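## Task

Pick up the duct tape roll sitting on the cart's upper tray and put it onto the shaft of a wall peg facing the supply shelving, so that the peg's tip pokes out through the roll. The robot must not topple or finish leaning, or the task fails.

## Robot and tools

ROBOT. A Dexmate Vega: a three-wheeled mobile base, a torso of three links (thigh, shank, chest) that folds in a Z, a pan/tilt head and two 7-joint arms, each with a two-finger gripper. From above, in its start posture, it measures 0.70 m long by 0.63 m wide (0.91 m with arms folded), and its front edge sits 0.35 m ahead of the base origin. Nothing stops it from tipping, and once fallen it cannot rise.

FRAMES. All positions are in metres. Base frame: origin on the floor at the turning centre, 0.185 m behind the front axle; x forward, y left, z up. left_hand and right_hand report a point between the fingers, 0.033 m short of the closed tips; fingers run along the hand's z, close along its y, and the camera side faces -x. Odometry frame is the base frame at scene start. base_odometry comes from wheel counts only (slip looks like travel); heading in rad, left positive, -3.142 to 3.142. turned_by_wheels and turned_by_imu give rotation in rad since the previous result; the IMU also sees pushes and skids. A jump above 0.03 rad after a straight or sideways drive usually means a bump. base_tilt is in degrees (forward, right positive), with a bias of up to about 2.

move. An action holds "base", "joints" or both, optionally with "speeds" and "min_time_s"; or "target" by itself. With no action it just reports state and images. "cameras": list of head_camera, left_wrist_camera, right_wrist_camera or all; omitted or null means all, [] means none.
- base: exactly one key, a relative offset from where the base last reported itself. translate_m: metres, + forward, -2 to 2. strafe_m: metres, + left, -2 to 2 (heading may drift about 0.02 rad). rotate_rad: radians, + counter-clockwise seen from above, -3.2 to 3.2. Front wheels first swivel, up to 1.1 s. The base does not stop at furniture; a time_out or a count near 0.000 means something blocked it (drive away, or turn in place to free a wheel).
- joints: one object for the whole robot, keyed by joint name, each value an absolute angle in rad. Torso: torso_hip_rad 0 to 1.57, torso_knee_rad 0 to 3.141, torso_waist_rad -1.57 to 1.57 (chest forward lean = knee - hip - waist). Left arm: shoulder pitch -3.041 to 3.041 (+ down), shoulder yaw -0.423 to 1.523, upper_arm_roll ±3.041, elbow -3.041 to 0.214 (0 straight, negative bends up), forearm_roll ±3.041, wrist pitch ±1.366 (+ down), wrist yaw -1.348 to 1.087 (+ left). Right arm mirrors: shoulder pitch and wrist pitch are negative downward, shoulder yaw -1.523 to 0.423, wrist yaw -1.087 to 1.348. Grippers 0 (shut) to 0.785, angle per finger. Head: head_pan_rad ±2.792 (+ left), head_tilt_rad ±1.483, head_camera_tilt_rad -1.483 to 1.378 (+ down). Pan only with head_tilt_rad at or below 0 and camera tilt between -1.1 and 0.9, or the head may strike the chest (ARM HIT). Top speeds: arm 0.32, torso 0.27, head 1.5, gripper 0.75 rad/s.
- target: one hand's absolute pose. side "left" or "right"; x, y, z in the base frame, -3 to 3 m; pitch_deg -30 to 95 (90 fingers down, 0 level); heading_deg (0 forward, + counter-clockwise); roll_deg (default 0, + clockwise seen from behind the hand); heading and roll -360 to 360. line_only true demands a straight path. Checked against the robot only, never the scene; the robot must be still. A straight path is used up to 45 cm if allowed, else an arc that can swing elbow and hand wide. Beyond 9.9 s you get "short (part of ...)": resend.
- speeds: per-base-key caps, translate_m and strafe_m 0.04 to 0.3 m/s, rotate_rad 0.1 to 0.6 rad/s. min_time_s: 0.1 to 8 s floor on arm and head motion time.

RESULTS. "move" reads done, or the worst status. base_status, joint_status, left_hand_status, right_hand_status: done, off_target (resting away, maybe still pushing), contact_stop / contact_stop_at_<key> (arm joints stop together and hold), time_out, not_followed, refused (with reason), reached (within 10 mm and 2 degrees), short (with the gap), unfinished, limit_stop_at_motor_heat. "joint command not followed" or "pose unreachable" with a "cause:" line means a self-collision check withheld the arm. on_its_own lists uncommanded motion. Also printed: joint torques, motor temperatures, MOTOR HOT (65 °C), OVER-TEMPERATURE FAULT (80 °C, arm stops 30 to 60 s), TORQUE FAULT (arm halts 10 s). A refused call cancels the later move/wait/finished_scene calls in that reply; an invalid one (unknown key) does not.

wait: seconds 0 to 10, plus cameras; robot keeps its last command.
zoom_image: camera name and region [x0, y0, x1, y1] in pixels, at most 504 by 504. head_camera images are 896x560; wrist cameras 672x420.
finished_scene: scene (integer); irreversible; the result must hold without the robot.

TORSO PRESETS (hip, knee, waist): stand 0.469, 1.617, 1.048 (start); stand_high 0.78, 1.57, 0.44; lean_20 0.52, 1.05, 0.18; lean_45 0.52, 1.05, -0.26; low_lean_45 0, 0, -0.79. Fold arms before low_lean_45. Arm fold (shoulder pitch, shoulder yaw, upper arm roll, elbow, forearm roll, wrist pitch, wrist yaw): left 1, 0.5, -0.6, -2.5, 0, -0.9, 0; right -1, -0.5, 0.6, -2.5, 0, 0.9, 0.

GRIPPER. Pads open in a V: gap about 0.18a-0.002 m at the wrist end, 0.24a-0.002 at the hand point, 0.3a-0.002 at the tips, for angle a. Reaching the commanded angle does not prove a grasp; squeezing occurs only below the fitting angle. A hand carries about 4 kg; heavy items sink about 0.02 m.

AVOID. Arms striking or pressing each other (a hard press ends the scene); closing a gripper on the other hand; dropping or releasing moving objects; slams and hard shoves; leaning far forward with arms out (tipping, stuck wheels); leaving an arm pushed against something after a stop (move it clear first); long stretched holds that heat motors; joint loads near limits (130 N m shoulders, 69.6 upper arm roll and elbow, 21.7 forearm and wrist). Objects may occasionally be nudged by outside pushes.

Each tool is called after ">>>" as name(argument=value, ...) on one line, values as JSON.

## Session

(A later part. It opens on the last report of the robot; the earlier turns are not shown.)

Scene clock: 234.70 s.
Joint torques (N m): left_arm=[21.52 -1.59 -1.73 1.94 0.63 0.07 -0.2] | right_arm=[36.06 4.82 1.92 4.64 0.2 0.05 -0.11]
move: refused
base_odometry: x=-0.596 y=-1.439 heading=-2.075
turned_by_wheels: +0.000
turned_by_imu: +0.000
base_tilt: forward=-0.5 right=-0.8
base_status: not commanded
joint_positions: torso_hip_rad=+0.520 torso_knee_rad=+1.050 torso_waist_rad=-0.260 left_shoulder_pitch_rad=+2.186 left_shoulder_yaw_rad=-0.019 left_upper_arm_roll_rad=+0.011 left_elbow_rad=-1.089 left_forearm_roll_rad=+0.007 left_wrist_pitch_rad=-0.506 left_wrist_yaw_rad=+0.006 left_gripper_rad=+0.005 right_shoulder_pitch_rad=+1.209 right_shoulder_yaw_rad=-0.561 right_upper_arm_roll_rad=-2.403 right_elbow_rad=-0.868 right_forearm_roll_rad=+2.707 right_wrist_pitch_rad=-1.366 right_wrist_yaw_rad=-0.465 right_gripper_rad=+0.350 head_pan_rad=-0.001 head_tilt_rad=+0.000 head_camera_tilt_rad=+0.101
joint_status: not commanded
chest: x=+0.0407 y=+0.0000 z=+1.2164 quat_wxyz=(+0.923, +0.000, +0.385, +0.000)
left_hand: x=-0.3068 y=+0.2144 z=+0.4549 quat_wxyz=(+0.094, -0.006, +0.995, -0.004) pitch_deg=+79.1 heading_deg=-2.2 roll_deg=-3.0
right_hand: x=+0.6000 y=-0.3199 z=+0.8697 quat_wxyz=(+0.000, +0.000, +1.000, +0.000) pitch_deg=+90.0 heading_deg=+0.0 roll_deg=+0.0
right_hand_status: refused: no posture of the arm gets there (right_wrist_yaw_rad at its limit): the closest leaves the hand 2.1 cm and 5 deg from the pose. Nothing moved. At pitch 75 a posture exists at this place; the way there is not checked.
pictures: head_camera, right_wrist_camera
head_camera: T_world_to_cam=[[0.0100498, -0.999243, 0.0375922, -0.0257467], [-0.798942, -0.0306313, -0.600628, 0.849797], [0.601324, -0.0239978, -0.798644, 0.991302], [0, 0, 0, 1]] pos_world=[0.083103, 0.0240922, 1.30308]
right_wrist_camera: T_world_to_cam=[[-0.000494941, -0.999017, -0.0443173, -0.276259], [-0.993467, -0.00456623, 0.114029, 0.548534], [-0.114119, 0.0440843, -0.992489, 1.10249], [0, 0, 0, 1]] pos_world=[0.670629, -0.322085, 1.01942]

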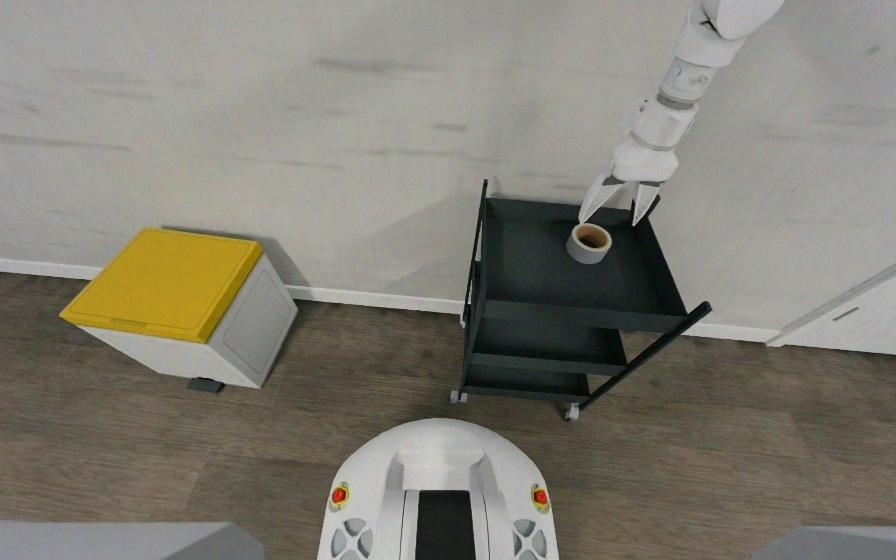

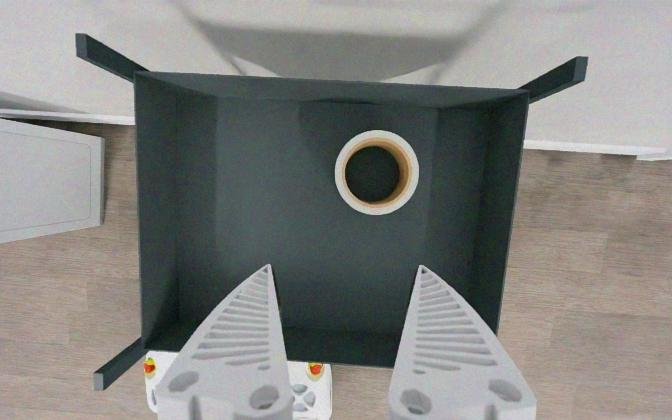

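>>> move(base={"translate_m": 0.075}, joints={"right_gripper_rad": 0.22}, speeds={"translate_m": 0.05}, cameras=["right_wrist_camera", "head_camera"])

>>> move(target={"side": "right", "x": 0.60, "y": -0.311, "z": 0.80, "pitch_deg": 90, "heading_deg": 0, "line_only": true}, cameras=["right_wrist_camera"])

Scene clock: 243.80 s.
Joint torques (N m): left_arm=[21.66 -2.3 -0.72 4.14 0.84 -1.26 0.45] | right_arm=[36.12 3.74 1.72 3.84 0.44 0.2 -0.01]
Motor temperatures (°C): left_arm=[35 33 34 32 37 35 39] | right_arm=[38 31 38 34 36 33 38]
move: done
base_odometry: x=-0.632 y=-1.505 heading=-2.077
turned_by_wheels: -0.002
turned_by_imu: -0.003
base_tilt: forward=-0.6 right=-0.7
base_status: done
joint_positions: torso_hip_rad=+0.520 torso_knee_rad=+1.050 torso_waist_rad=-0.260 left_shoulder_pitch_rad=+2.186 left_shoulder_yaw_rad=-0.019 left_upper_arm_roll_rad=+0.011 left_elbow_rad=-1.089 left_forearm_roll_rad=+0.007 left_wrist_pitch_rad=-0.506 left_wrist_yaw_rad=+0.006 left_gripper_rad=+0.005 right_shoulder_pitch_rad=+1.209 right_shoulder_yaw_rad=-0.561 right_upper_arm_roll_rad=-2.403 right_elbow_rad=-0.868 right_forearm_roll_rad=+2.707 right_wrist_pitch_rad=-1.366 right_wrist_yaw_rad=-0.465 right_gripper_rad=+0.220 head_pan_rad=-0.001 head_tilt_rad=+0.000 head_camera_tilt_rad=+0.101
joint_status: all done
chest: x=+0.0407 y=+0.0000 z=+1.2164 quat_wxyz=(+0.923, +0.000, +0.385, +0.000)
left_hand: x=-0.3068 y=+0.2144 z=+0.4549 quat_wxyz=(+0.094, -0.006, +0.995, -0.004) pitch_deg=+79.1 heading_deg=-2.2 roll_deg=-3.0
right_hand: x=+0.6000 y=-0.3199 z=+0.8697 quat_wxyz=(+0.000, +0.000, +1.000, +0.000) pitch_deg=+90.0 heading_deg=+0.0 roll_deg=+0.0
pictures: head_camera, right_wrist_camera
head_camera: T_world_to_cam=[[0.0100496, -0.999243, 0.0375914, -0.0257457], [-0.79899, -0.0306287, -0.600564, 0.849717], [0.60126, -0.0239997, -0.798693, 0.991371], [0, 0, 0, 1]] pos_world=[0.0831021, 0.0240922, 1.30308]
right_wrist_camera: T_world_to_cam=[[-0.000499225, -0.999017, -0.0443168, -0.276261], [-0.993456, -0.00456629, 0.114127, 0.548438], [-0.114218, 0.0440837, -0.992477, 1.10244], [0, 0, 0, 1]] pos_world=[0.670629, -0.322085, 1.01932]

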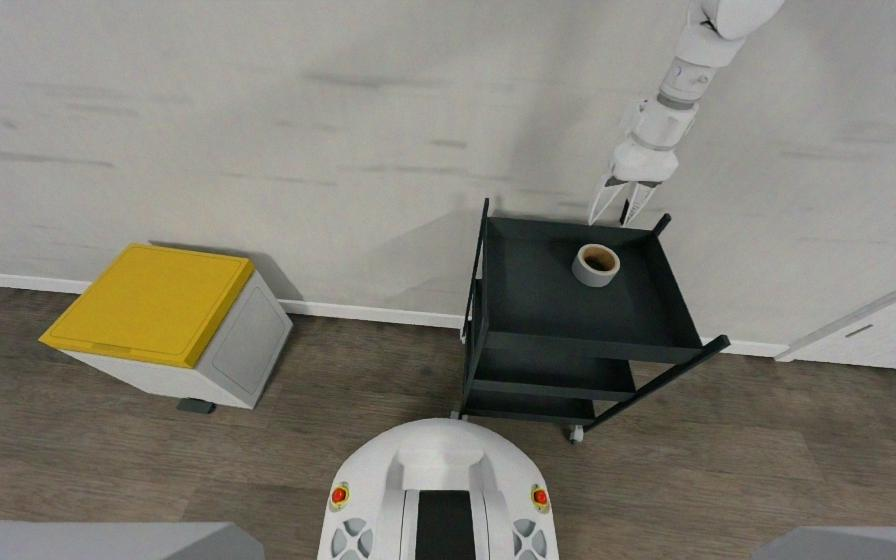

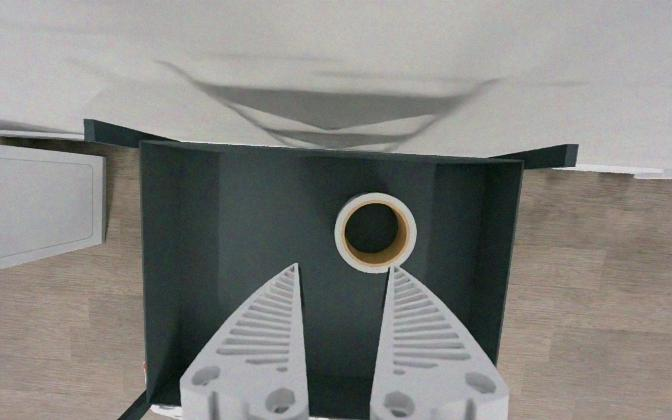

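Scene clock: 245.77 s.
Joint torques (N m): left_arm=[21.06 -4.37 1.38 -0.23 0.41 -0.48 -0.21] | right_arm=[17.02 -0.03 8.41 1.71 0.04 0.62 0.14]
move: done
base_odometry: x=-0.632 y=-1.505 heading=-2.077
turned_by_wheels: +0.000
turned_by_imu: +0.000
base_tilt: forward=-0.6 right=-0.8
base_status: not commanded
joint_positions: torso_hip_rad=+0.520 torso_knee_rad=+1.050 torso_waist_rad=-0.260 left_shoulder_pitch_rad=+2.186 left_shoulder_yaw_rad=-0.019 left_upper_arm_roll_rad=+0.011 left_elbow_rad=-1.089 left_forearm_roll_rad=+0.007 left_wrist_pitch_rad=-0.506 left_wrist_yaw_rad=+0.006 left_gripper_rad=+0.005 right_shoulder_pitch_rad=+1.103 right_shoulder_yaw_rad=-0.575 right_upper_arm_roll_rad=-2.382 right_elbow_rad=-0.934 right_forearm_roll_rad=+2.641 right_wrist_pitch_rad=-1.225 right_wrist_yaw_rad=-0.432 right_gripper_rad=+0.220 head_pan_rad=-0.001 head_tilt_rad=+0.000 head_camera_tilt_rad=+0.101
joint_status: not commanded
chest: x=+0.0407 y=+0.0000 z=+1.2164 quat_wxyz=(+0.923, +0.000, +0.385, +0.000)
left_hand: x=-0.3068 y=+0.2144 z=+0.4549 quat_wxyz=(+0.094, -0.006, +0.995, -0.004) pitch_deg=+79.1 heading_deg=-2.2 roll_deg=-3.0
right_hand: x=+0.6001 y=-0.3114 z=+0.8021 quat_wxyz=(+0.000, +0.000, +1.000, +0.000) pitch_deg=+90.0 heading_deg=+0.0 roll_deg=+0.0
right_hand_status: reached (straight line, planned for 0.8 s): 2 mm and 0.0 deg off.
right_wrist_camera: T_world_to_cam=[[-0.000708563, -0.999045, -0.0436894, -0.271222], [-0.993512, -0.0042654, 0.11365, 0.556864], [-0.113728, 0.0434865, -0.99256, 1.03465], [0, 0, 0, 1]] pos_world=[0.670727, -0.313581, 0.951815]

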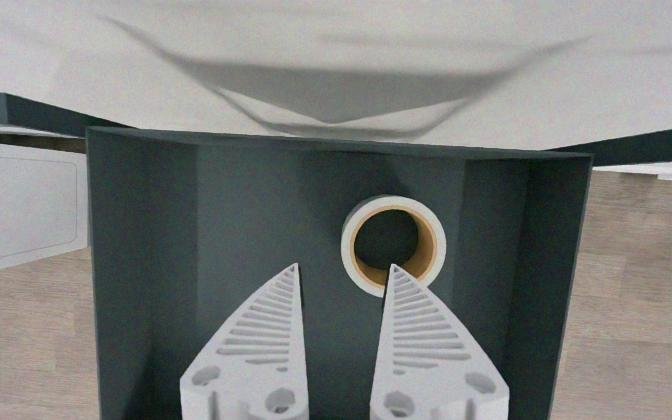

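>>> move(target={"side": "right", "x": 0.60, "y": -0.311, "z": 0.70, "pitch_deg": 90, "heading_deg": 0, "line_only": true}, cameras=["right_wrist_camera"])

>>> zoom_image(camera="right_wrist_camera", region=[200, 120, 500, 400])

Scene clock: 254.70 s.
Joint torques (N m): left_arm=[19.77 -1.01 1.77 1.8 -0.42 -2.05 0.31] | right_arm=[17.24 3.07 8.09 3.86 -0.15 0.45 0]
move: done
base_odometry: x=-0.632 y=-1.505 heading=-2.077
turned_by_wheels: +0.000
turned_by_imu: +0.000
base_tilt: forward=-0.6 right=-0.8
base_status: not commanded
joint_positions: torso_hip_rad=+0.520 torso_knee_rad=+1.050 torso_waist_rad=-0.260 left_shoulder_pitch_rad=+2.186 left_shoulder_yaw_rad=-0.019 left_upper_arm_roll_rad=+0.011 left_elbow_rad=-1.089 left_forearm_roll_rad=+0.007 left_wrist_pitch_rad=-0.506 left_wrist_yaw_rad=+0.006 left_gripper_rad=+0.005 right_shoulder_pitch_rad=+0.892 right_shoulder_yaw_rad=-0.521 right_upper_arm_roll_rad=-2.354 right_elbow_rad=-0.835 right_forearm_roll_rad=+2.482 right_wrist_pitch_rad=-1.102 right_wrist_yaw_rad=-0.275 right_gripper_rad=+0.220 head_pan_rad=-0.001 head_tilt_rad=+0.000 head_camera_tilt_rad=+0.101
joint_status: not commanded
chest: x=+0.0407 y=+0.0000 z=+1.2164 quat_wxyz=(+0.923, +0.000, +0.385, +0.000)
left_hand: x=-0.3068 y=+0.2144 z=+0.4549 quat_wxyz=(+0.094, -0.006, +0.995, -0.004) pitch_deg=+79.1 heading_deg=-2.2 roll_deg=-3.0
right_hand: x=+0.6001 y=-0.3112 z=+0.7020 quat_wxyz=(+0.000, +0.000, +1.000, +0.000) pitch_deg=+90.0 heading_deg=+0.0 roll_deg=+0.0
right_hand_status: reached (straight line, planned for 1.0 s): 2 mm and 0.0 deg off.
right_wrist_camera: T_world_to_cam=[[-0.000819406, -0.999041, -0.0437768, -0.275246], [-0.9935, -0.00416963, 0.113752, 0.568177], [-0.113826, 0.0435854, -0.992544, 0.93537], [0, 0, 0, 1]] pos_world=[0.670727, -0.313381, 0.851716]

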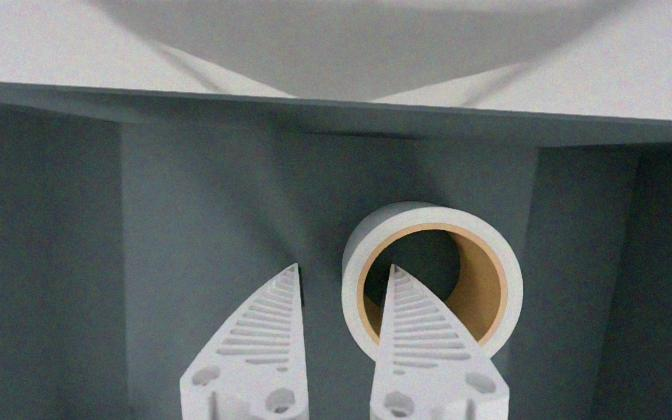

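Scaled by 1.680 (camera's finer frame: 960x600).

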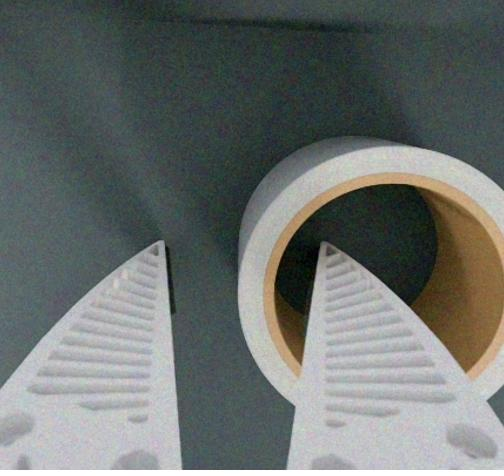

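>>> move(target={"side": "right", "x": 0.60, "y": -0.315, "z": 0.697, "pitch_deg": 90, "heading_deg": 0, "line_only": true}, cameras=[])

>>> move(joints={"right_gripper_rad": 0.01}, cameras=["right_wrist_camera"])

>>> move(target={"side": "right", "x": 0.60, "y": -0.315, "z": 0.87, "pitch_deg": 90, "heading_deg": 0, "line_only": true}, cameras=["right_wrist_camera", "head_camera"])

Scene clock: 261.37 s.
Joint torques (N m): left_arm=[19.17 -1.2 0.93 3.33 -0.1 0.1 0.28] | right_arm=[8.14 2.49 -1.43 3.94 -0.94 0.06 -0.62]
move: done
base_odometry: x=-0.632 y=-1.505 heading=-2.077
turned_by_wheels: +0.000
turned_by_imu: +0.000
base_tilt: forward=-0.5 right=-0.7
base_status: not commanded
joint_positions: torso_hip_rad=+0.520 torso_knee_rad=+1.050 torso_waist_rad=-0.260 left_shoulder_pitch_rad=+2.186 left_shoulder_yaw_rad=-0.019 left_upper_arm_roll_rad=+0.011 left_elbow_rad=-1.089 left_forearm_roll_rad=+0.007 left_wrist_pitch_rad=-0.506 left_wrist_yaw_rad=+0.006 left_gripper_rad=+0.005 right_shoulder_pitch_rad=+0.881 right_shoulder_yaw_rad=-0.518 right_upper_arm_roll_rad=-2.354 right_elbow_rad=-0.821 right_forearm_roll_rad=+2.462 right_wrist_pitch_rad=-1.102 right_wrist_yaw_rad=-0.252 right_gripper_rad=+0.220 head_pan_rad=-0.001 head_tilt_rad=+0.000 head_camera_tilt_rad=+0.101
joint_status: not commanded
chest: x=+0.0406 y=+0.0000 z=+1.2164 quat_wxyz=(+0.923, +0.000, +0.385, +0.000)
left_hand: x=-0.3068 y=+0.2144 z=+0.4549 quat_wxyz=(+0.095, -0.006, +0.995, -0.004) pitch_deg=+79.1 heading_deg=-2.2 roll_deg=-3.0
right_hand: x=+0.6005 y=-0.3140 z=+0.6981 quat_wxyz=(+0.001, +0.000, +1.000, +0.000) pitch_deg=+89.9 heading_deg=+0.0 roll_deg=+0.0
right_hand_status: reached (straight line, planned for 0.3 s): 2 mm and 0.1 deg off.

Scene clock: 262.30 s.
Joint torques (N m): left_arm=[21.07 -0.33 2.97 0.56 0.32 -1.56 0.31] | right_arm=[13.98 1.76 -0.32 4.39 -0.99 -0.09 -0.31]
move: done
base_odometry: x=-0.632 y=-1.505 heading=-2.077
turned_by_wheels: +0.000
turned_by_imu: +0.000
base_tilt: forward=-0.5 right=-0.8
base_status: not commanded
joint_positions: torso_hip_rad=+0.520 torso_knee_rad=+1.050 torso_waist_rad=-0.260 left_shoulder_pitch_rad=+2.186 left_shoulder_yaw_rad=-0.019 left_upper_arm_roll_rad=+0.011 left_elbow_rad=-1.089 left_forearm_roll_rad=+0.007 left_wrist_pitch_rad=-0.506 left_wrist_yaw_rad=+0.006 left_gripper_rad=+0.005 right_shoulder_pitch_rad=+0.880 right_shoulder_yaw_rad=-0.517 right_upper_arm_roll_rad=-2.355 right_elbow_rad=-0.818 right_forearm_roll_rad=+2.459 right_wrist_pitch_rad=-1.102 right_wrist_yaw_rad=-0.248 right_gripper_rad=+0.010 head_pan_rad=-0.001 head_tilt_rad=+0.000 head_camera_tilt_rad=+0.101
joint_status: all done
chest: x=+0.0406 y=+0.0000 z=+1.2164 quat_wxyz=(+0.923, +0.000, +0.385, +0.000)
left_hand: x=-0.3068 y=+0.2144 z=+0.4548 quat_wxyz=(+0.095, -0.006, +0.995, -0.004) pitch_deg=+79.1 heading_deg=-2.2 roll_deg=-3.0
right_hand: x=+0.6003 y=-0.3146 z=+0.6976 quat_wxyz=(+0.000, +0.000, +1.000, +0.000) pitch_deg=+89.9 heading_deg=+0.0 roll_deg=+0.0
right_wrist_camera: T_world_to_cam=[[-0.000503442, -0.998995, -0.0448149, -0.278259], [-0.993593, -0.00456523, 0.112928, 0.569293], [-0.113019, 0.0445846, -0.992592, 0.930971], [0, 0, 0, 1]] pos_world=[0.670723, -0.316888, 0.847315]

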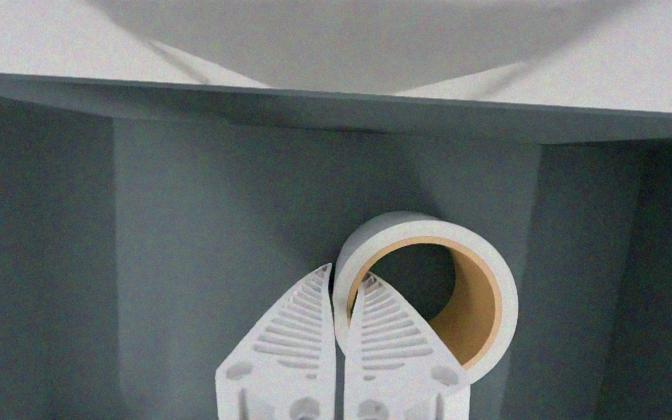

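Scene clock: 264.97 s.
Joint torques (N m): left_arm=[23.21 -0.44 1.97 2.15 0.39 -0.53 0.43] | right_arm=[37.01 4.75 1.99 3.92 0.65 -0.72 -0.39]
move: done
base_odometry: x=-0.632 y=-1.505 heading=-2.077
turned_by_wheels: +0.000
turned_by_imu: +0.000
base_tilt: forward=-0.7 right=-0.8
base_status: not commanded
joint_positions: torso_hip_rad=+0.520 torso_knee_rad=+1.050 torso_waist_rad=-0.260 left_shoulder_pitch_rad=+2.186 left_shoulder_yaw_rad=-0.019 left_upper_arm_roll_rad=+0.011 left_elbow_rad=-1.089 left_forearm_roll_rad=+0.007 left_wrist_pitch_rad=-0.506 left_wrist_yaw_rad=+0.006 left_gripper_rad=+0.005 right_shoulder_pitch_rad=+1.204 right_shoulder_yaw_rad=-0.561 right_upper_arm_roll_rad=-2.397 right_elbow_rad=-0.880 right_forearm_roll_rad=+2.735 right_wrist_pitch_rad=-1.354 right_wrist_yaw_rad=-0.498 right_gripper_rad=+0.010 head_pan_rad=-0.001 head_tilt_rad=+0.000 head_camera_tilt_rad=+0.101
joint_status: not commanded
chest: x=+0.0406 y=+0.0000 z=+1.2164 quat_wxyz=(+0.923, +0.000, +0.385, +0.000)
left_hand: x=-0.3068 y=+0.2144 z=+0.4548 quat_wxyz=(+0.095, -0.006, +0.995, -0.004) pitch_deg=+79.1 heading_deg=-2.2 roll_deg=-3.0
right_hand: x=+0.6000 y=-0.3149 z=+0.8673 quat_wxyz=(+0.000, +0.000, +1.000, +0.000) pitch_deg=+90.0 heading_deg=+0.0 roll_deg=+0.0
right_hand_status: reached (straight line, planned for 1.4 s): 3 mm and 0.0 deg off.
pictures: head_camera, right_wrist_camera
head_camera: T_world_to_cam=[[0.0100411, -0.999243, 0.0375919, -0.0257446], [-0.798858, -0.0306276, -0.60074, 0.849857], [0.601436, -0.0239985, -0.79856, 0.991242], [0, 0, 0, 1]] pos_world=[0.0830045, 0.0240922, 1.30308]
right_wrist_camera: T_world_to_cam=[[-0.000909471, -0.999019, -0.0442725, -0.271241], [-0.993431, -0.00416336, 0.114355, 0.548616], [-0.114427, 0.0440857, -0.992453, 1.09996], [0, 0, 0, 1]] pos_world=[0.670631, -0.317184, 1.01692]

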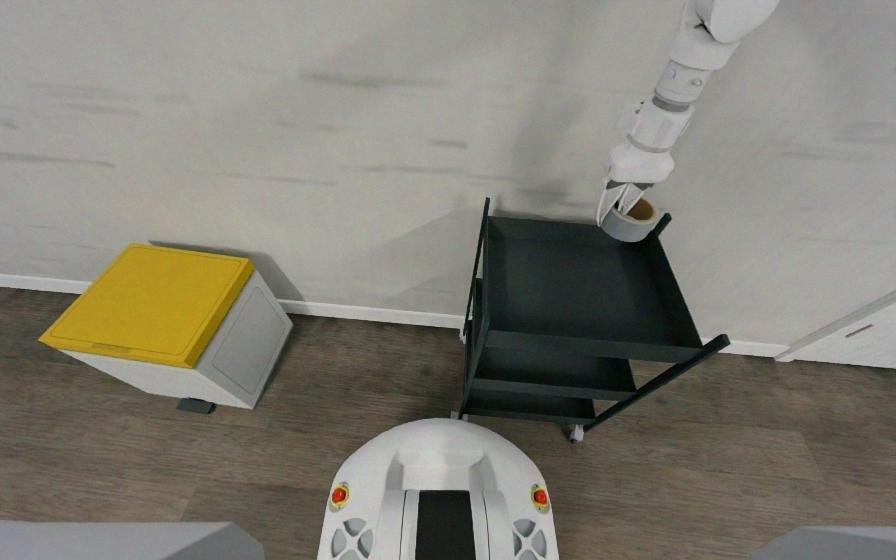

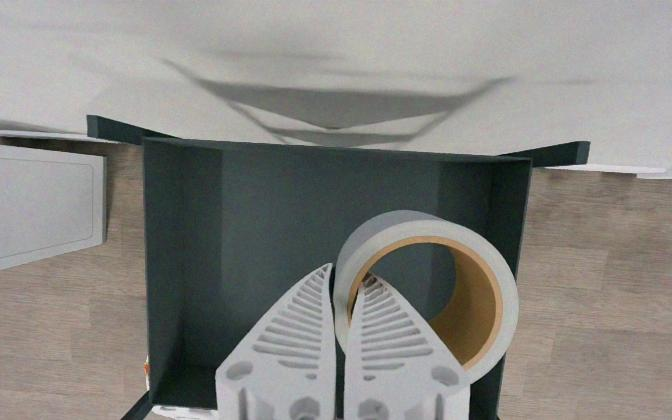

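>>> move(base={"translate_m": -0.69}, cameras=[])

>>> move(base={"rotate_rad": -1.557}, joints={"head_camera_tilt_rad": -0.35}, speeds={"rotate_rad": 0.4}, cameras=["head_camera", "right_wrist_camera"])

Scene clock: 277.93 s.
Joint torques (N m): left_arm=[19.56 2.43 2.81 2.27 0.27 -0.87 0.11] | right_arm=[36.43 4.19 2.28 4.14 0.36 -0.04 -0.11]
move: done
base_odometry: x=-0.294 y=-0.903 heading=-2.079
turned_by_wheels: -0.002
turned_by_imu: +0.000
base_tilt: forward=-0.6 right=-0.9
base_status: done
joint_positions: torso_hip_rad=+0.520 torso_knee_rad=+1.050 torso_waist_rad=-0.260 left_shoulder_pitch_rad=+2.186 left_shoulder_yaw_rad=-0.019 left_upper_arm_roll_rad=+0.011 left_elbow_rad=-1.089 left_forearm_roll_rad=+0.007 left_wrist_pitch_rad=-0.506 left_wrist_yaw_rad=+0.006 left_gripper_rad=+0.005 right_shoulder_pitch_rad=+1.208 right_shoulder_yaw_rad=-0.561 right_upper_arm_roll_rad=-2.398 right_elbow_rad=-0.879 right_forearm_roll_rad=+2.739 right_wrist_pitch_rad=-1.358 right_wrist_yaw_rad=-0.501 right_gripper_rad=+0.010 head_pan_rad=-0.001 head_tilt_rad=+0.000 head_camera_tilt_rad=+0.101
joint_status: not commanded
chest: x=+0.0406 y=+0.0000 z=+1.2164 quat_wxyz=(+0.923, +0.000, +0.385, +0.000)
left_hand: x=-0.3068 y=+0.2144 z=+0.4549 quat_wxyz=(+0.095, -0.006, +0.995, -0.004) pitch_deg=+79.1 heading_deg=-2.2 roll_deg=-3.0
right_hand: x=+0.5999 y=-0.3148 z=+0.8697 quat_wxyz=(+0.000, +0.000, +1.000, +0.000) pitch_deg=+90.0 heading_deg=+0.0 roll_deg=+0.0

Scene clock: 283.07 s.
Joint torques (N m): left_arm=[21.29 1.31 0.37 4.44 0.51 -0.44 0.12] | right_arm=[37.05 3.14 2.37 4.4 0.47 0.42 -0.09]
move: done
base_odometry: x=-0.292 y=-0.903 heading=+2.646
turned_by_wheels: -1.559
turned_by_imu: -1.554
base_tilt: forward=-0.6 right=-0.8
base_status: done
joint_positions: torso_hip_rad=+0.520 torso_knee_rad=+1.050 torso_waist_rad=-0.260 left_shoulder_pitch_rad=+2.186 left_shoulder_yaw_rad=-0.019 left_upper_arm_roll_rad=+0.011 left_elbow_rad=-1.089 left_forearm_roll_rad=+0.007 left_wrist_pitch_rad=-0.506 left_wrist_yaw_rad=+0.006 left_gripper_rad=+0.005 right_shoulder_pitch_rad=+1.208 right_shoulder_yaw_rad=-0.561 right_upper_arm_roll_rad=-2.398 right_elbow_rad=-0.879 right_forearm_roll_rad=+2.739 right_wrist_pitch_rad=-1.358 right_wrist_yaw_rad=-0.501 right_gripper_rad=+0.010 head_pan_rad=-0.001 head_tilt_rad=+0.000 head_camera_tilt_rad=-0.349
joint_status: all done
chest: x=+0.0406 y=+0.0000 z=+1.2164 quat_wxyz=(+0.923, +0.000, +0.385, +0.000)
left_hand: x=-0.3068 y=+0.2144 z=+0.4549 quat_wxyz=(+0.095, -0.006, +0.995, -0.004) pitch_deg=+79.1 heading_deg=-2.2 roll_deg=-3.0
right_hand: x=+0.5999 y=-0.3149 z=+0.8697 quat_wxyz=(+0.000, +0.000, +1.000, +0.000) pitch_deg=+90.0 heading_deg=+0.0 roll_deg=+0.0
head_camera: T_world_to_cam=[[-0.00721392, -0.999237, 0.0383972, -0.0262658], [-0.458154, -0.0308281, -0.888338, 1.21615], [0.888843, -0.0240002, -0.457582, 0.535165], [0, 0, 0, 1]] pos_world=[0.0813168, 0.0240899, 1.32624]
right_wrist_camera: T_world_to_cam=[[-0.000409112, -0.999017, -0.0443319, -0.271311], [-0.993432, -0.00466672, 0.114332, 0.548106], [-0.114427, 0.0440875, -0.992453, 1.10233], [0, 0, 0, 1]] pos_world=[0.670531, -0.317085, 1.01932]

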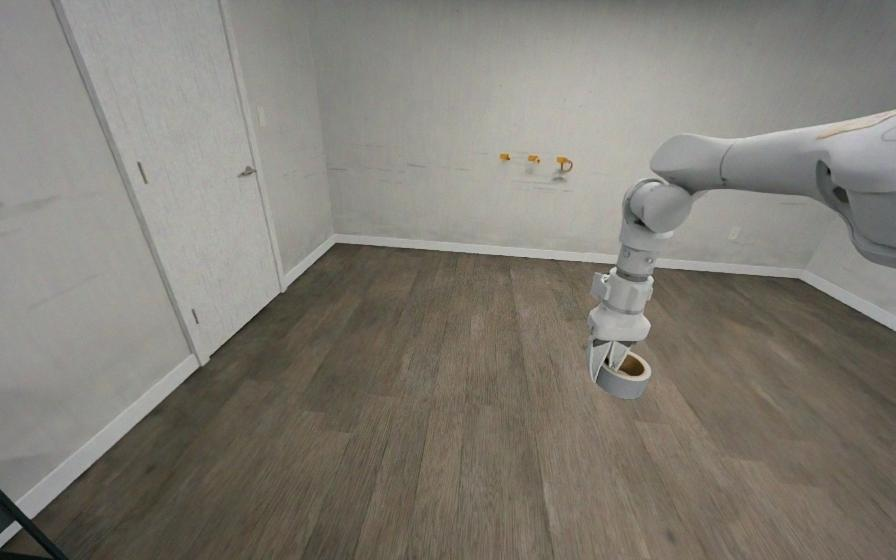

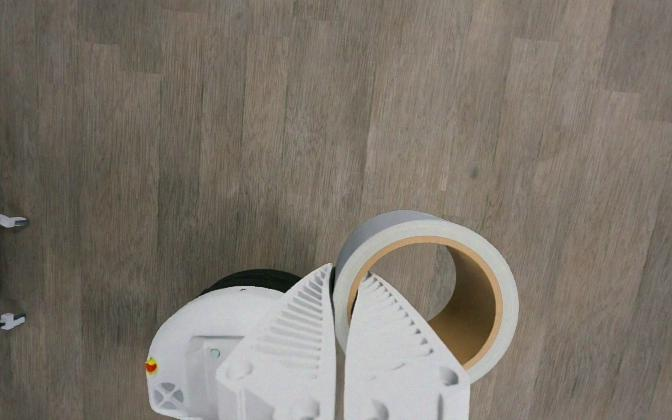

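>>> move(base={"rotate_rad": -0.09}, cameras=[])

>>> move(base={"translate_m": 1.6}, cameras=["head_camera"])

>>> zoom_image(camera="head_camera", region=[450, 80, 750, 280])

Scene clock: 304.17 s.
Joint torques (N m): left_arm=[19.73 -1.15 0.29 2.48 0.35 -1.06 0.14] | right_arm=[37.15 2.43 2.27 3.66 0.45 -0.2 -0.22]
move: done
base_odometry: x=-0.292 y=-0.903 heading=+2.556
turned_by_wheels: -0.090
turned_by_imu: -0.090
base_tilt: forward=-0.4 right=-0.8
base_status: done
joint_positions: torso_hip_rad=+0.520 torso_knee_rad=+1.050 torso_waist_rad=-0.260 left_shoulder_pitch_rad=+2.186 left_shoulder_yaw_rad=-0.019 left_upper_arm_roll_rad=+0.011 left_elbow_rad=-1.089 left_forearm_roll_rad=+0.007 left_wrist_pitch_rad=-0.506 left_wrist_yaw_rad=+0.006 left_gripper_rad=+0.005 right_shoulder_pitch_rad=+1.208 right_shoulder_yaw_rad=-0.561 right_upper_arm_roll_rad=-2.398 right_elbow_rad=-0.879 right_forearm_roll_rad=+2.739 right_wrist_pitch_rad=-1.358 right_wrist_yaw_rad=-0.501 right_gripper_rad=+0.010 head_pan_rad=-0.001 head_tilt_rad=+0.000 head_camera_tilt_rad=-0.349
joint_status: not commanded
chest: x=+0.0406 y=+0.0000 z=+1.2164 quat_wxyz=(+0.923, +0.000, +0.385, +0.000)
left_hand: x=-0.3068 y=+0.2144 z=+0.4549 quat_wxyz=(+0.095, -0.006, +0.995, -0.004) pitch_deg=+79.1 heading_deg=-2.2 roll_deg=-3.0
right_hand: x=+0.5999 y=-0.3148 z=+0.8697 quat_wxyz=(+0.000, +0.000, +1.000, +0.000) pitch_deg=+90.0 heading_deg=+0.0 roll_deg=+0.0

Scene clock: 311.40 s.
Joint torques (N m): left_arm=[19.83 -0.91 0.09 -0.09 -0.46 -1.22 0.09] | right_arm=[37.53 4.09 2.46 4.32 0.6 -0.07 -0.02]
move: done
base_odometry: x=-1.623 y=-0.016 heading=+2.554
turned_by_wheels: -0.002
turned_by_imu: -0.012
base_tilt: forward=-0.5 right=-0.7
base_status: done
joint_positions: torso_hip_rad=+0.520 torso_knee_rad=+1.050 torso_waist_rad=-0.260 left_shoulder_pitch_rad=+2.186 left_shoulder_yaw_rad=-0.019 left_upper_arm_roll_rad=+0.011 left_elbow_rad=-1.089 left_forearm_roll_rad=+0.007 left_wrist_pitch_rad=-0.506 left_wrist_yaw_rad=+0.006 left_gripper_rad=+0.005 right_shoulder_pitch_rad=+1.208 right_shoulder_yaw_rad=-0.561 right_upper_arm_roll_rad=-2.398 right_elbow_rad=-0.879 right_forearm_roll_rad=+2.739 right_wrist_pitch_rad=-1.358 right_wrist_yaw_rad=-0.501 right_gripper_rad=+0.010 head_pan_rad=-0.001 head_tilt_rad=+0.000 head_camera_tilt_rad=-0.349
joint_status: not commanded
chest: x=+0.0407 y=+0.0000 z=+1.2164 quat_wxyz=(+0.923, +0.000, +0.385, +0.000)
left_hand: x=-0.3068 y=+0.2144 z=+0.4549 quat_wxyz=(+0.094, -0.006, +0.995, -0.004) pitch_deg=+79.1 heading_deg=-2.2 roll_deg=-3.0
right_hand: x=+0.5999 y=-0.3149 z=+0.8696 quat_wxyz=(+0.000, +0.000, +1.000, +0.000) pitch_deg=+90.0 heading_deg=+0.0 roll_deg=+0.0
head_camera: T_world_to_cam=[[-0.00720793, -0.999236, 0.0383996, -0.0262688], [-0.458233, -0.0308309, -0.888297, 1.21615], [0.888803, -0.0239987, -0.457661, 0.535185], [0, 0, 0, 1]] pos_world=[0.0814157, 0.0240899, 1.32624]

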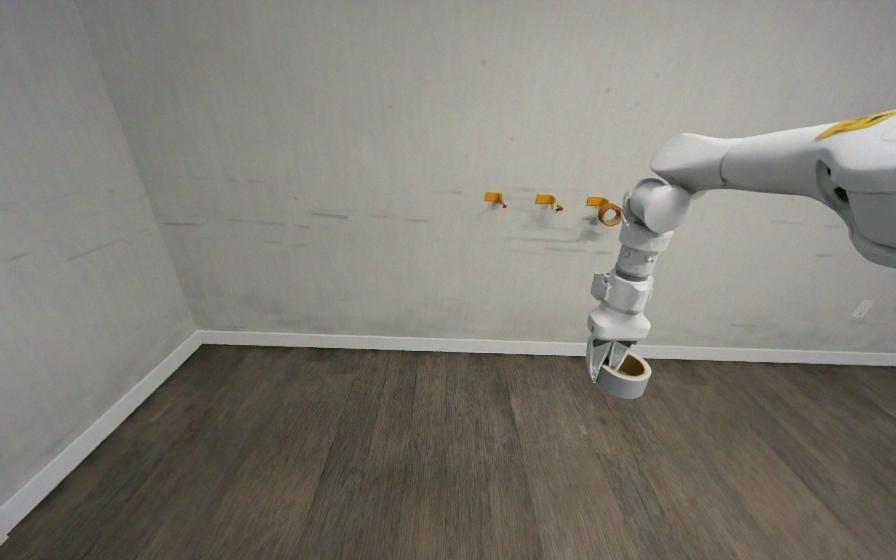

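Scaled by 1.680 (camera's finer frame: 960x600).

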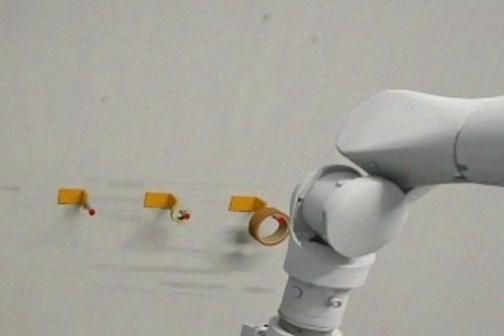

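>>> move(target={"side": "right", "x": 0.62, "y": -0.32, "z": 0.90, "pitch_deg": 0, "heading_deg": 0, "line_only": true}, cameras=["head_camera", "right_wrist_camera"])

Scene clock: 321.93 s.
Joint torques (N m): left_arm=[22.07 -1.17 -1.21 1.03 0.29 -0.28 0.36] | right_arm=[36.66 3.51 2.66 3.71 0.31 0.79 -0.31]
move: refused
base_odometry: x=-1.623 y=-0.016 heading=+2.554
turned_by_wheels: +0.000
turned_by_imu: +0.000
base_tilt: forward=-0.5 right=-0.8
base_status: not commanded
joint_positions: torso_hip_rad=+0.520 torso_knee_rad=+1.050 torso_waist_rad=-0.260 left_shoulder_pitch_rad=+2.186 left_shoulder_yaw_rad=-0.019 left_upper_arm_roll_rad=+0.011 left_elbow_rad=-1.089 left_forearm_roll_rad=+0.007 left_wrist_pitch_rad=-0.506 left_wrist_yaw_rad=+0.006 left_gripper_rad=+0.005 right_shoulder_pitch_rad=+1.208 right_shoulder_yaw_rad=-0.561 right_upper_arm_roll_rad=-2.398 right_elbow_rad=-0.879 right_forearm_roll_rad=+2.739 right_wrist_pitch_rad=-1.358 right_wrist_yaw_rad=-0.501 right_gripper_rad=+0.010 head_pan_rad=-0.001 head_tilt_rad=+0.000 head_camera_tilt_rad=-0.349
joint_status: not commanded
chest: x=+0.0407 y=+0.0000 z=+1.2164 quat_wxyz=(+0.923, +0.000, +0.385, +0.000)
left_hand: x=-0.3068 y=+0.2144 z=+0.4549 quat_wxyz=(+0.094, -0.006, +0.995, -0.004) pitch_deg=+79.1 heading_deg=-2.2 roll_deg=-3.0
right_hand: x=+0.5999 y=-0.3149 z=+0.8696 quat_wxyz=(+0.000, +0.000, +1.000, +0.000) pitch_deg=+90.0 heading_deg=+0.0 roll_deg=+0.0
right_hand_status: refused: you asked line_only, and the move would not run on a straight line (no straight line was possible) but on a checked arc of 6.7 s: over the whole arc the hand travels 0.66 m to end 0.04 m from its start, up to 0.30 m off the straight line; right_wrist_pitch_rad turns most, 2.04 rad; on the way or at its end the hand turns up to 90 deg from its attitude at the start. Nothing moved.
head_camera: T_world_to_cam=[[-0.00720793, -0.999236, 0.0383996, -0.0262688], [-0.458233, -0.0308309, -0.888297, 1.21615], [0.888803, -0.0239987, -0.457661, 0.535185], [0, 0, 0, 1]] pos_world=[0.0814157, 0.0240899, 1.32624]
right_wrist_camera: T_world_to_cam=[[-0.000413398, -0.999017, -0.0443313, -0.271313], [-0.99342, -0.00466678, 0.114431, 0.54801], [-0.114525, 0.0440869, -0.992442, 1.10229], [0, 0, 0, 1]] pos_world=[0.670531, -0.317085, 1.01922]

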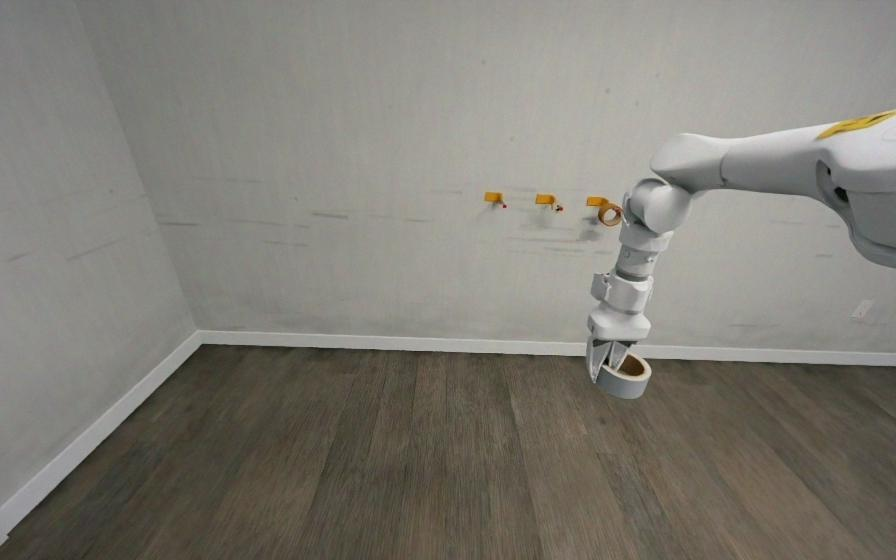

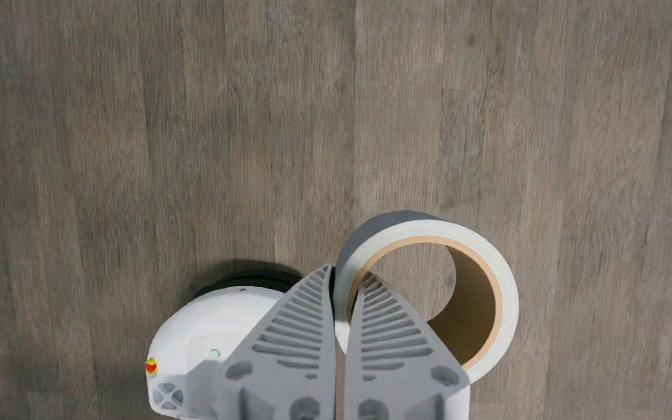

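>>> move(target={"side": "right", "x": 0.62, "y": -0.32, "z": 0.90, "pitch_deg": 0, "heading_deg": 0, "roll_deg": -30}, cameras=["head_camera", "right_wrist_camera"])

Scene clock: 333.93 s.
Joint torques (N m): left_arm=[16.98 -1.51 2.28 3.59 0.71 -0.1 -0.27] | right_arm=[-0.67 -11.21 11.42 -4.06 -1.82 2.78 -1.03]
move: done
base_odometry: x=-1.623 y=-0.016 heading=+2.554
turned_by_wheels: +0.000
turned_by_imu: -0.001
base_tilt: forward=-0.6 right=-0.8
base_status: not commanded
joint_positions: torso_hip_rad=+0.520 torso_knee_rad=+1.050 torso_waist_rad=-0.260 left_shoulder_pitch_rad=+2.186 left_shoulder_yaw_rad=-0.019 left_upper_arm_roll_rad=+0.011 left_elbow_rad=-1.089 left_forearm_roll_rad=+0.007 left_wrist_pitch_rad=-0.506 left_wrist_yaw_rad=+0.006 left_gripper_rad=+0.005 right_shoulder_pitch_rad=-0.733 right_shoulder_yaw_rad=-1.486 right_upper_arm_roll_rad=-0.931 right_elbow_rad=-2.164 right_forearm_roll_rad=+0.567 right_wrist_pitch_rad=+0.203 right_wrist_yaw_rad=-1.006 right_gripper_rad=+0.010 head_pan_rad=-0.001 head_tilt_rad=+0.000 head_camera_tilt_rad=-0.349
joint_status: not commanded
chest: x=+0.0407 y=+0.0000 z=+1.2164 quat_wxyz=(+0.923, +0.000, +0.385, +0.000)
left_hand: x=-0.3068 y=+0.2144 z=+0.4549 quat_wxyz=(+0.094, -0.006, +0.995, -0.004) pitch_deg=+79.1 heading_deg=-2.2 roll_deg=-3.0
right_hand: x=+0.6208 y=-0.3216 z=+0.8980 quat_wxyz=(+0.681, -0.182, +0.685, -0.184) pitch_deg=+0.2 heading_deg=-0.2 roll_deg=-30.0 back=up
right_hand_status: reached (checked arc [no straight line was possible; over the whole arc the hand travels 0.69 m to end 0.04 m from its start, up to 0.31 m off the straight line; right_forearm_roll_rad turns most, 2.18 rad; on the way or at its end the hand turns up to 94 deg from its attitude at the start], planned for 7.1 s): 3 mm and 0.3 deg off.
head_camera: T_world_to_cam=[[-0.00720793, -0.999236, 0.0383996, -0.0262688], [-0.458233, -0.0308309, -0.888297, 1.21615], [0.888803, -0.0239987, -0.457661, 0.535185], [0, 0, 0, 1]] pos_world=[0.0814157, 0.0240899, 1.32624]
right_wrist_camera: T_world_to_cam=[[0.0428328, -0.865338, 0.499355, -0.74894], [-0.119289, -0.500668, -0.857381, 0.736029], [0.991935, -0.0228434, -0.12467, -0.354455], [0, 0, 0, 1]] pos_world=[0.471476, -0.287677, 0.960854]

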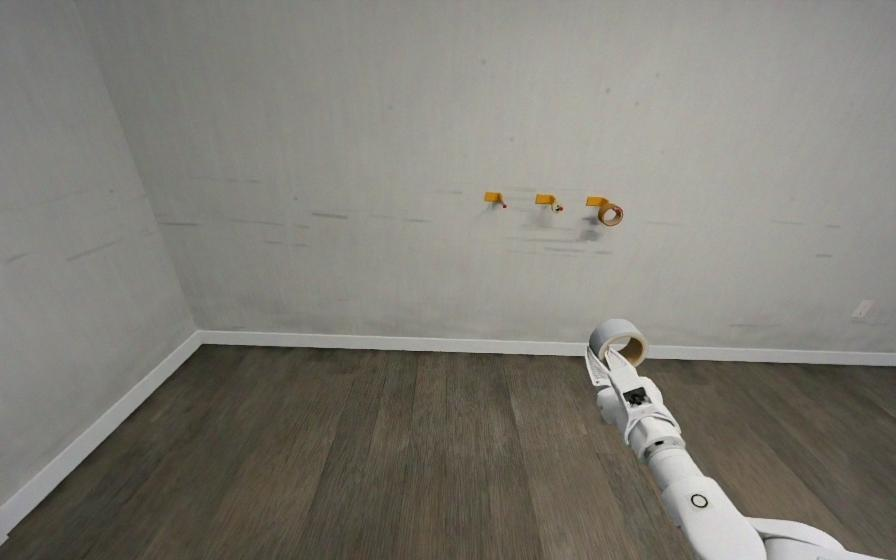

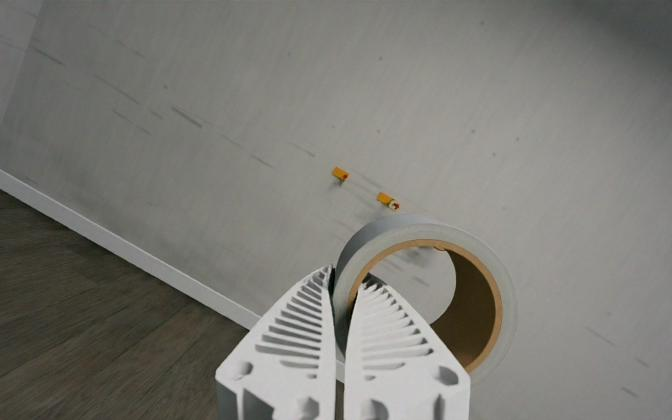

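>>> move(base={"strafe_m": 0.12}, cameras=[])

>>> move(base={"translate_m": 0.5}, cameras=["head_camera", "right_wrist_camera"])

>>> zoom_image(camera="head_camera", region=[470, 180, 690, 380])

>>> zoom_image(camera="right_wrist_camera", region=[280, 90, 580, 300])

Scene clock: 343.47 s.
Joint torques (N m): left_arm=[19.85 -1.14 -0.71 2.34 -0.28 -0.45 0.28] | right_arm=[2.59 -9.63 9.85 -2.98 -1.43 2.56 -0.88]
move: done
base_odometry: x=-1.690 y=-0.115 heading=+2.554
turned_by_wheels: +0.000
turned_by_imu: -0.007
base_tilt: forward=-0.7 right=-0.8
base_status: done
joint_positions: torso_hip_rad=+0.520 torso_knee_rad=+1.050 torso_waist_rad=-0.260 left_shoulder_pitch_rad=+2.186 left_shoulder_yaw_rad=-0.019 left_upper_arm_roll_rad=+0.011 left_elbow_rad=-1.089 left_forearm_roll_rad=+0.007 left_wrist_pitch_rad=-0.506 left_wrist_yaw_rad=+0.006 left_gripper_rad=+0.005 right_shoulder_pitch_rad=-0.737 right_shoulder_yaw_rad=-1.488 right_upper_arm_roll_rad=-0.929 right_elbow_rad=-2.166 right_forearm_roll_rad=+0.563 right_wrist_pitch_rad=+0.206 right_wrist_yaw_rad=-1.007 right_gripper_rad=+0.010 head_pan_rad=-0.001 head_tilt_rad=+0.000 head_camera_tilt_rad=-0.349
joint_status: not commanded
chest: x=+0.0407 y=+0.0000 z=+1.2164 quat_wxyz=(+0.923, +0.000, +0.385, +0.000)
left_hand: x=-0.3068 y=+0.2144 z=+0.4549 quat_wxyz=(+0.095, -0.006, +0.995, -0.004) pitch_deg=+79.1 heading_deg=-2.2 roll_deg=-3.0
right_hand: x=+0.6200 y=-0.3200 z=+0.8998 quat_wxyz=(+0.683, -0.183, +0.683, -0.183) pitch_deg=+0.0 heading_deg=+0.0 roll_deg=-30.0 back=up

Scene clock: 347.33 s.
Joint torques (N m): left_arm=[20.02 -0.91 1.97 2.28 -0.02 0.1 0.06] | right_arm=[1.28 -9.96 9.63 -3.18 -1.54 1.79 -0.88]
move: done
base_odometry: x=-2.104 y=+0.164 heading=+2.552
turned_by_wheels: -0.002
turned_by_imu: -0.008
base_tilt: forward=-0.6 right=-0.8
base_status: done
joint_positions: torso_hip_rad=+0.520 torso_knee_rad=+1.050 torso_waist_rad=-0.260 left_shoulder_pitch_rad=+2.186 left_shoulder_yaw_rad=-0.019 left_upper_arm_roll_rad=+0.011 left_elbow_rad=-1.089 left_forearm_roll_rad=+0.007 left_wrist_pitch_rad=-0.506 left_wrist_yaw_rad=+0.006 left_gripper_rad=+0.005 right_shoulder_pitch_rad=-0.737 right_shoulder_yaw_rad=-1.488 right_upper_arm_roll_rad=-0.929 right_elbow_rad=-2.166 right_forearm_roll_rad=+0.563 right_wrist_pitch_rad=+0.206 right_wrist_yaw_rad=-1.007 right_gripper_rad=+0.010 head_pan_rad=-0.001 head_tilt_rad=+0.000 head_camera_tilt_rad=-0.349
joint_status: not commanded
chest: x=+0.0407 y=+0.0000 z=+1.2164 quat_wxyz=(+0.923, +0.000, +0.385, +0.000)
left_hand: x=-0.3068 y=+0.2144 z=+0.4549 quat_wxyz=(+0.095, -0.006, +0.995, -0.004) pitch_deg=+79.1 heading_deg=-2.2 roll_deg=-3.0
right_hand: x=+0.6200 y=-0.3200 z=+0.8998 quat_wxyz=(+0.683, -0.183, +0.683, -0.183) pitch_deg=+0.0 heading_deg=+0.0 roll_deg=-30.0 back=up
head_camera: T_world_to_cam=[[-0.00721052, -0.999237, 0.0383946, -0.026262], [-0.458233, -0.0308253, -0.888297, 1.21615], [0.888803, -0.0239988, -0.457661, 0.535185], [0, 0, 0, 1]] pos_world=[0.0814157, 0.02409, 1.32624]
right_wrist_camera: T_world_to_cam=[[0.0441721, -0.865431, 0.499078, -0.749074], [-0.114103, -0.500666, -0.858087, 0.735725], [0.992486, -0.0190428, -0.120864, -0.356022], [0, 0, 0, 1]] pos_world=[0.470384, -0.286698, 0.962132]

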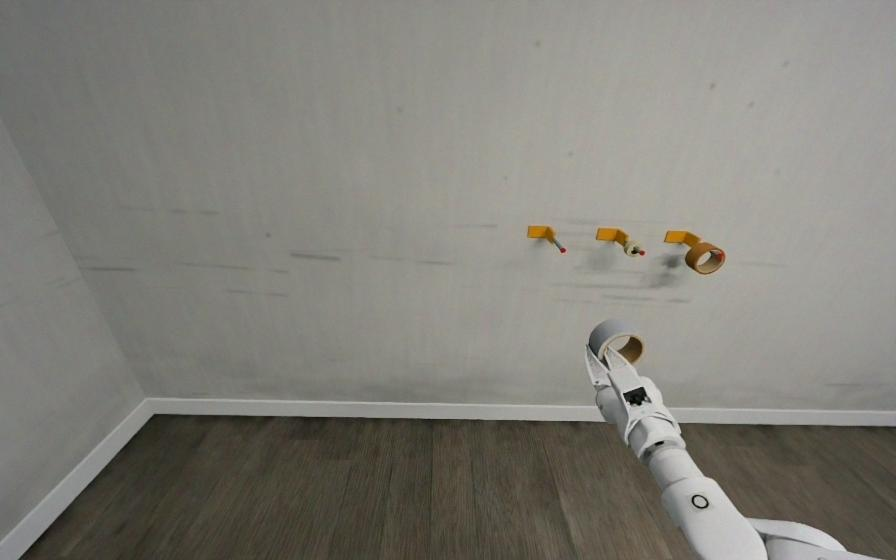

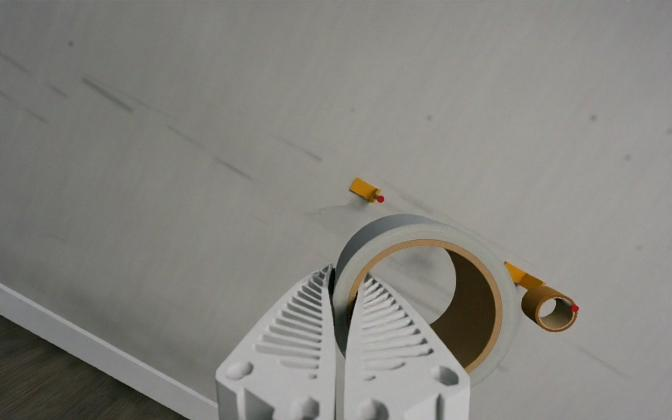

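Scaled by 2.291 (camera's finer frame: 960x600).

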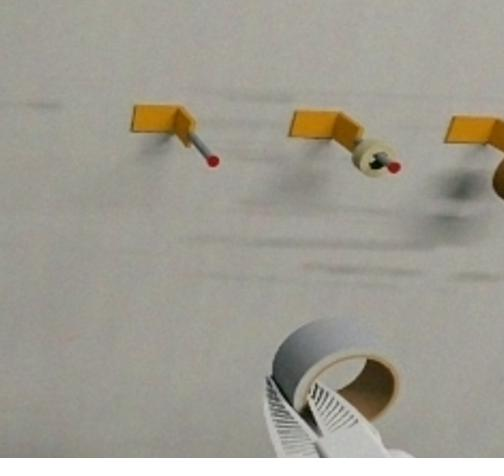

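Scaled by 1.680 (camera's finer frame: 960x600).

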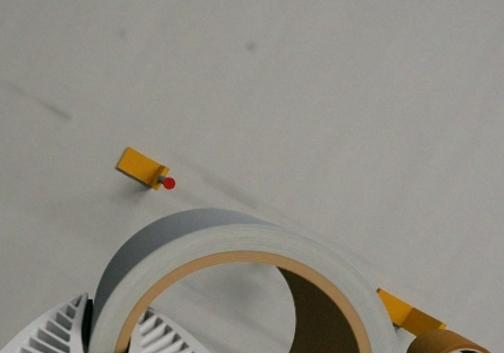

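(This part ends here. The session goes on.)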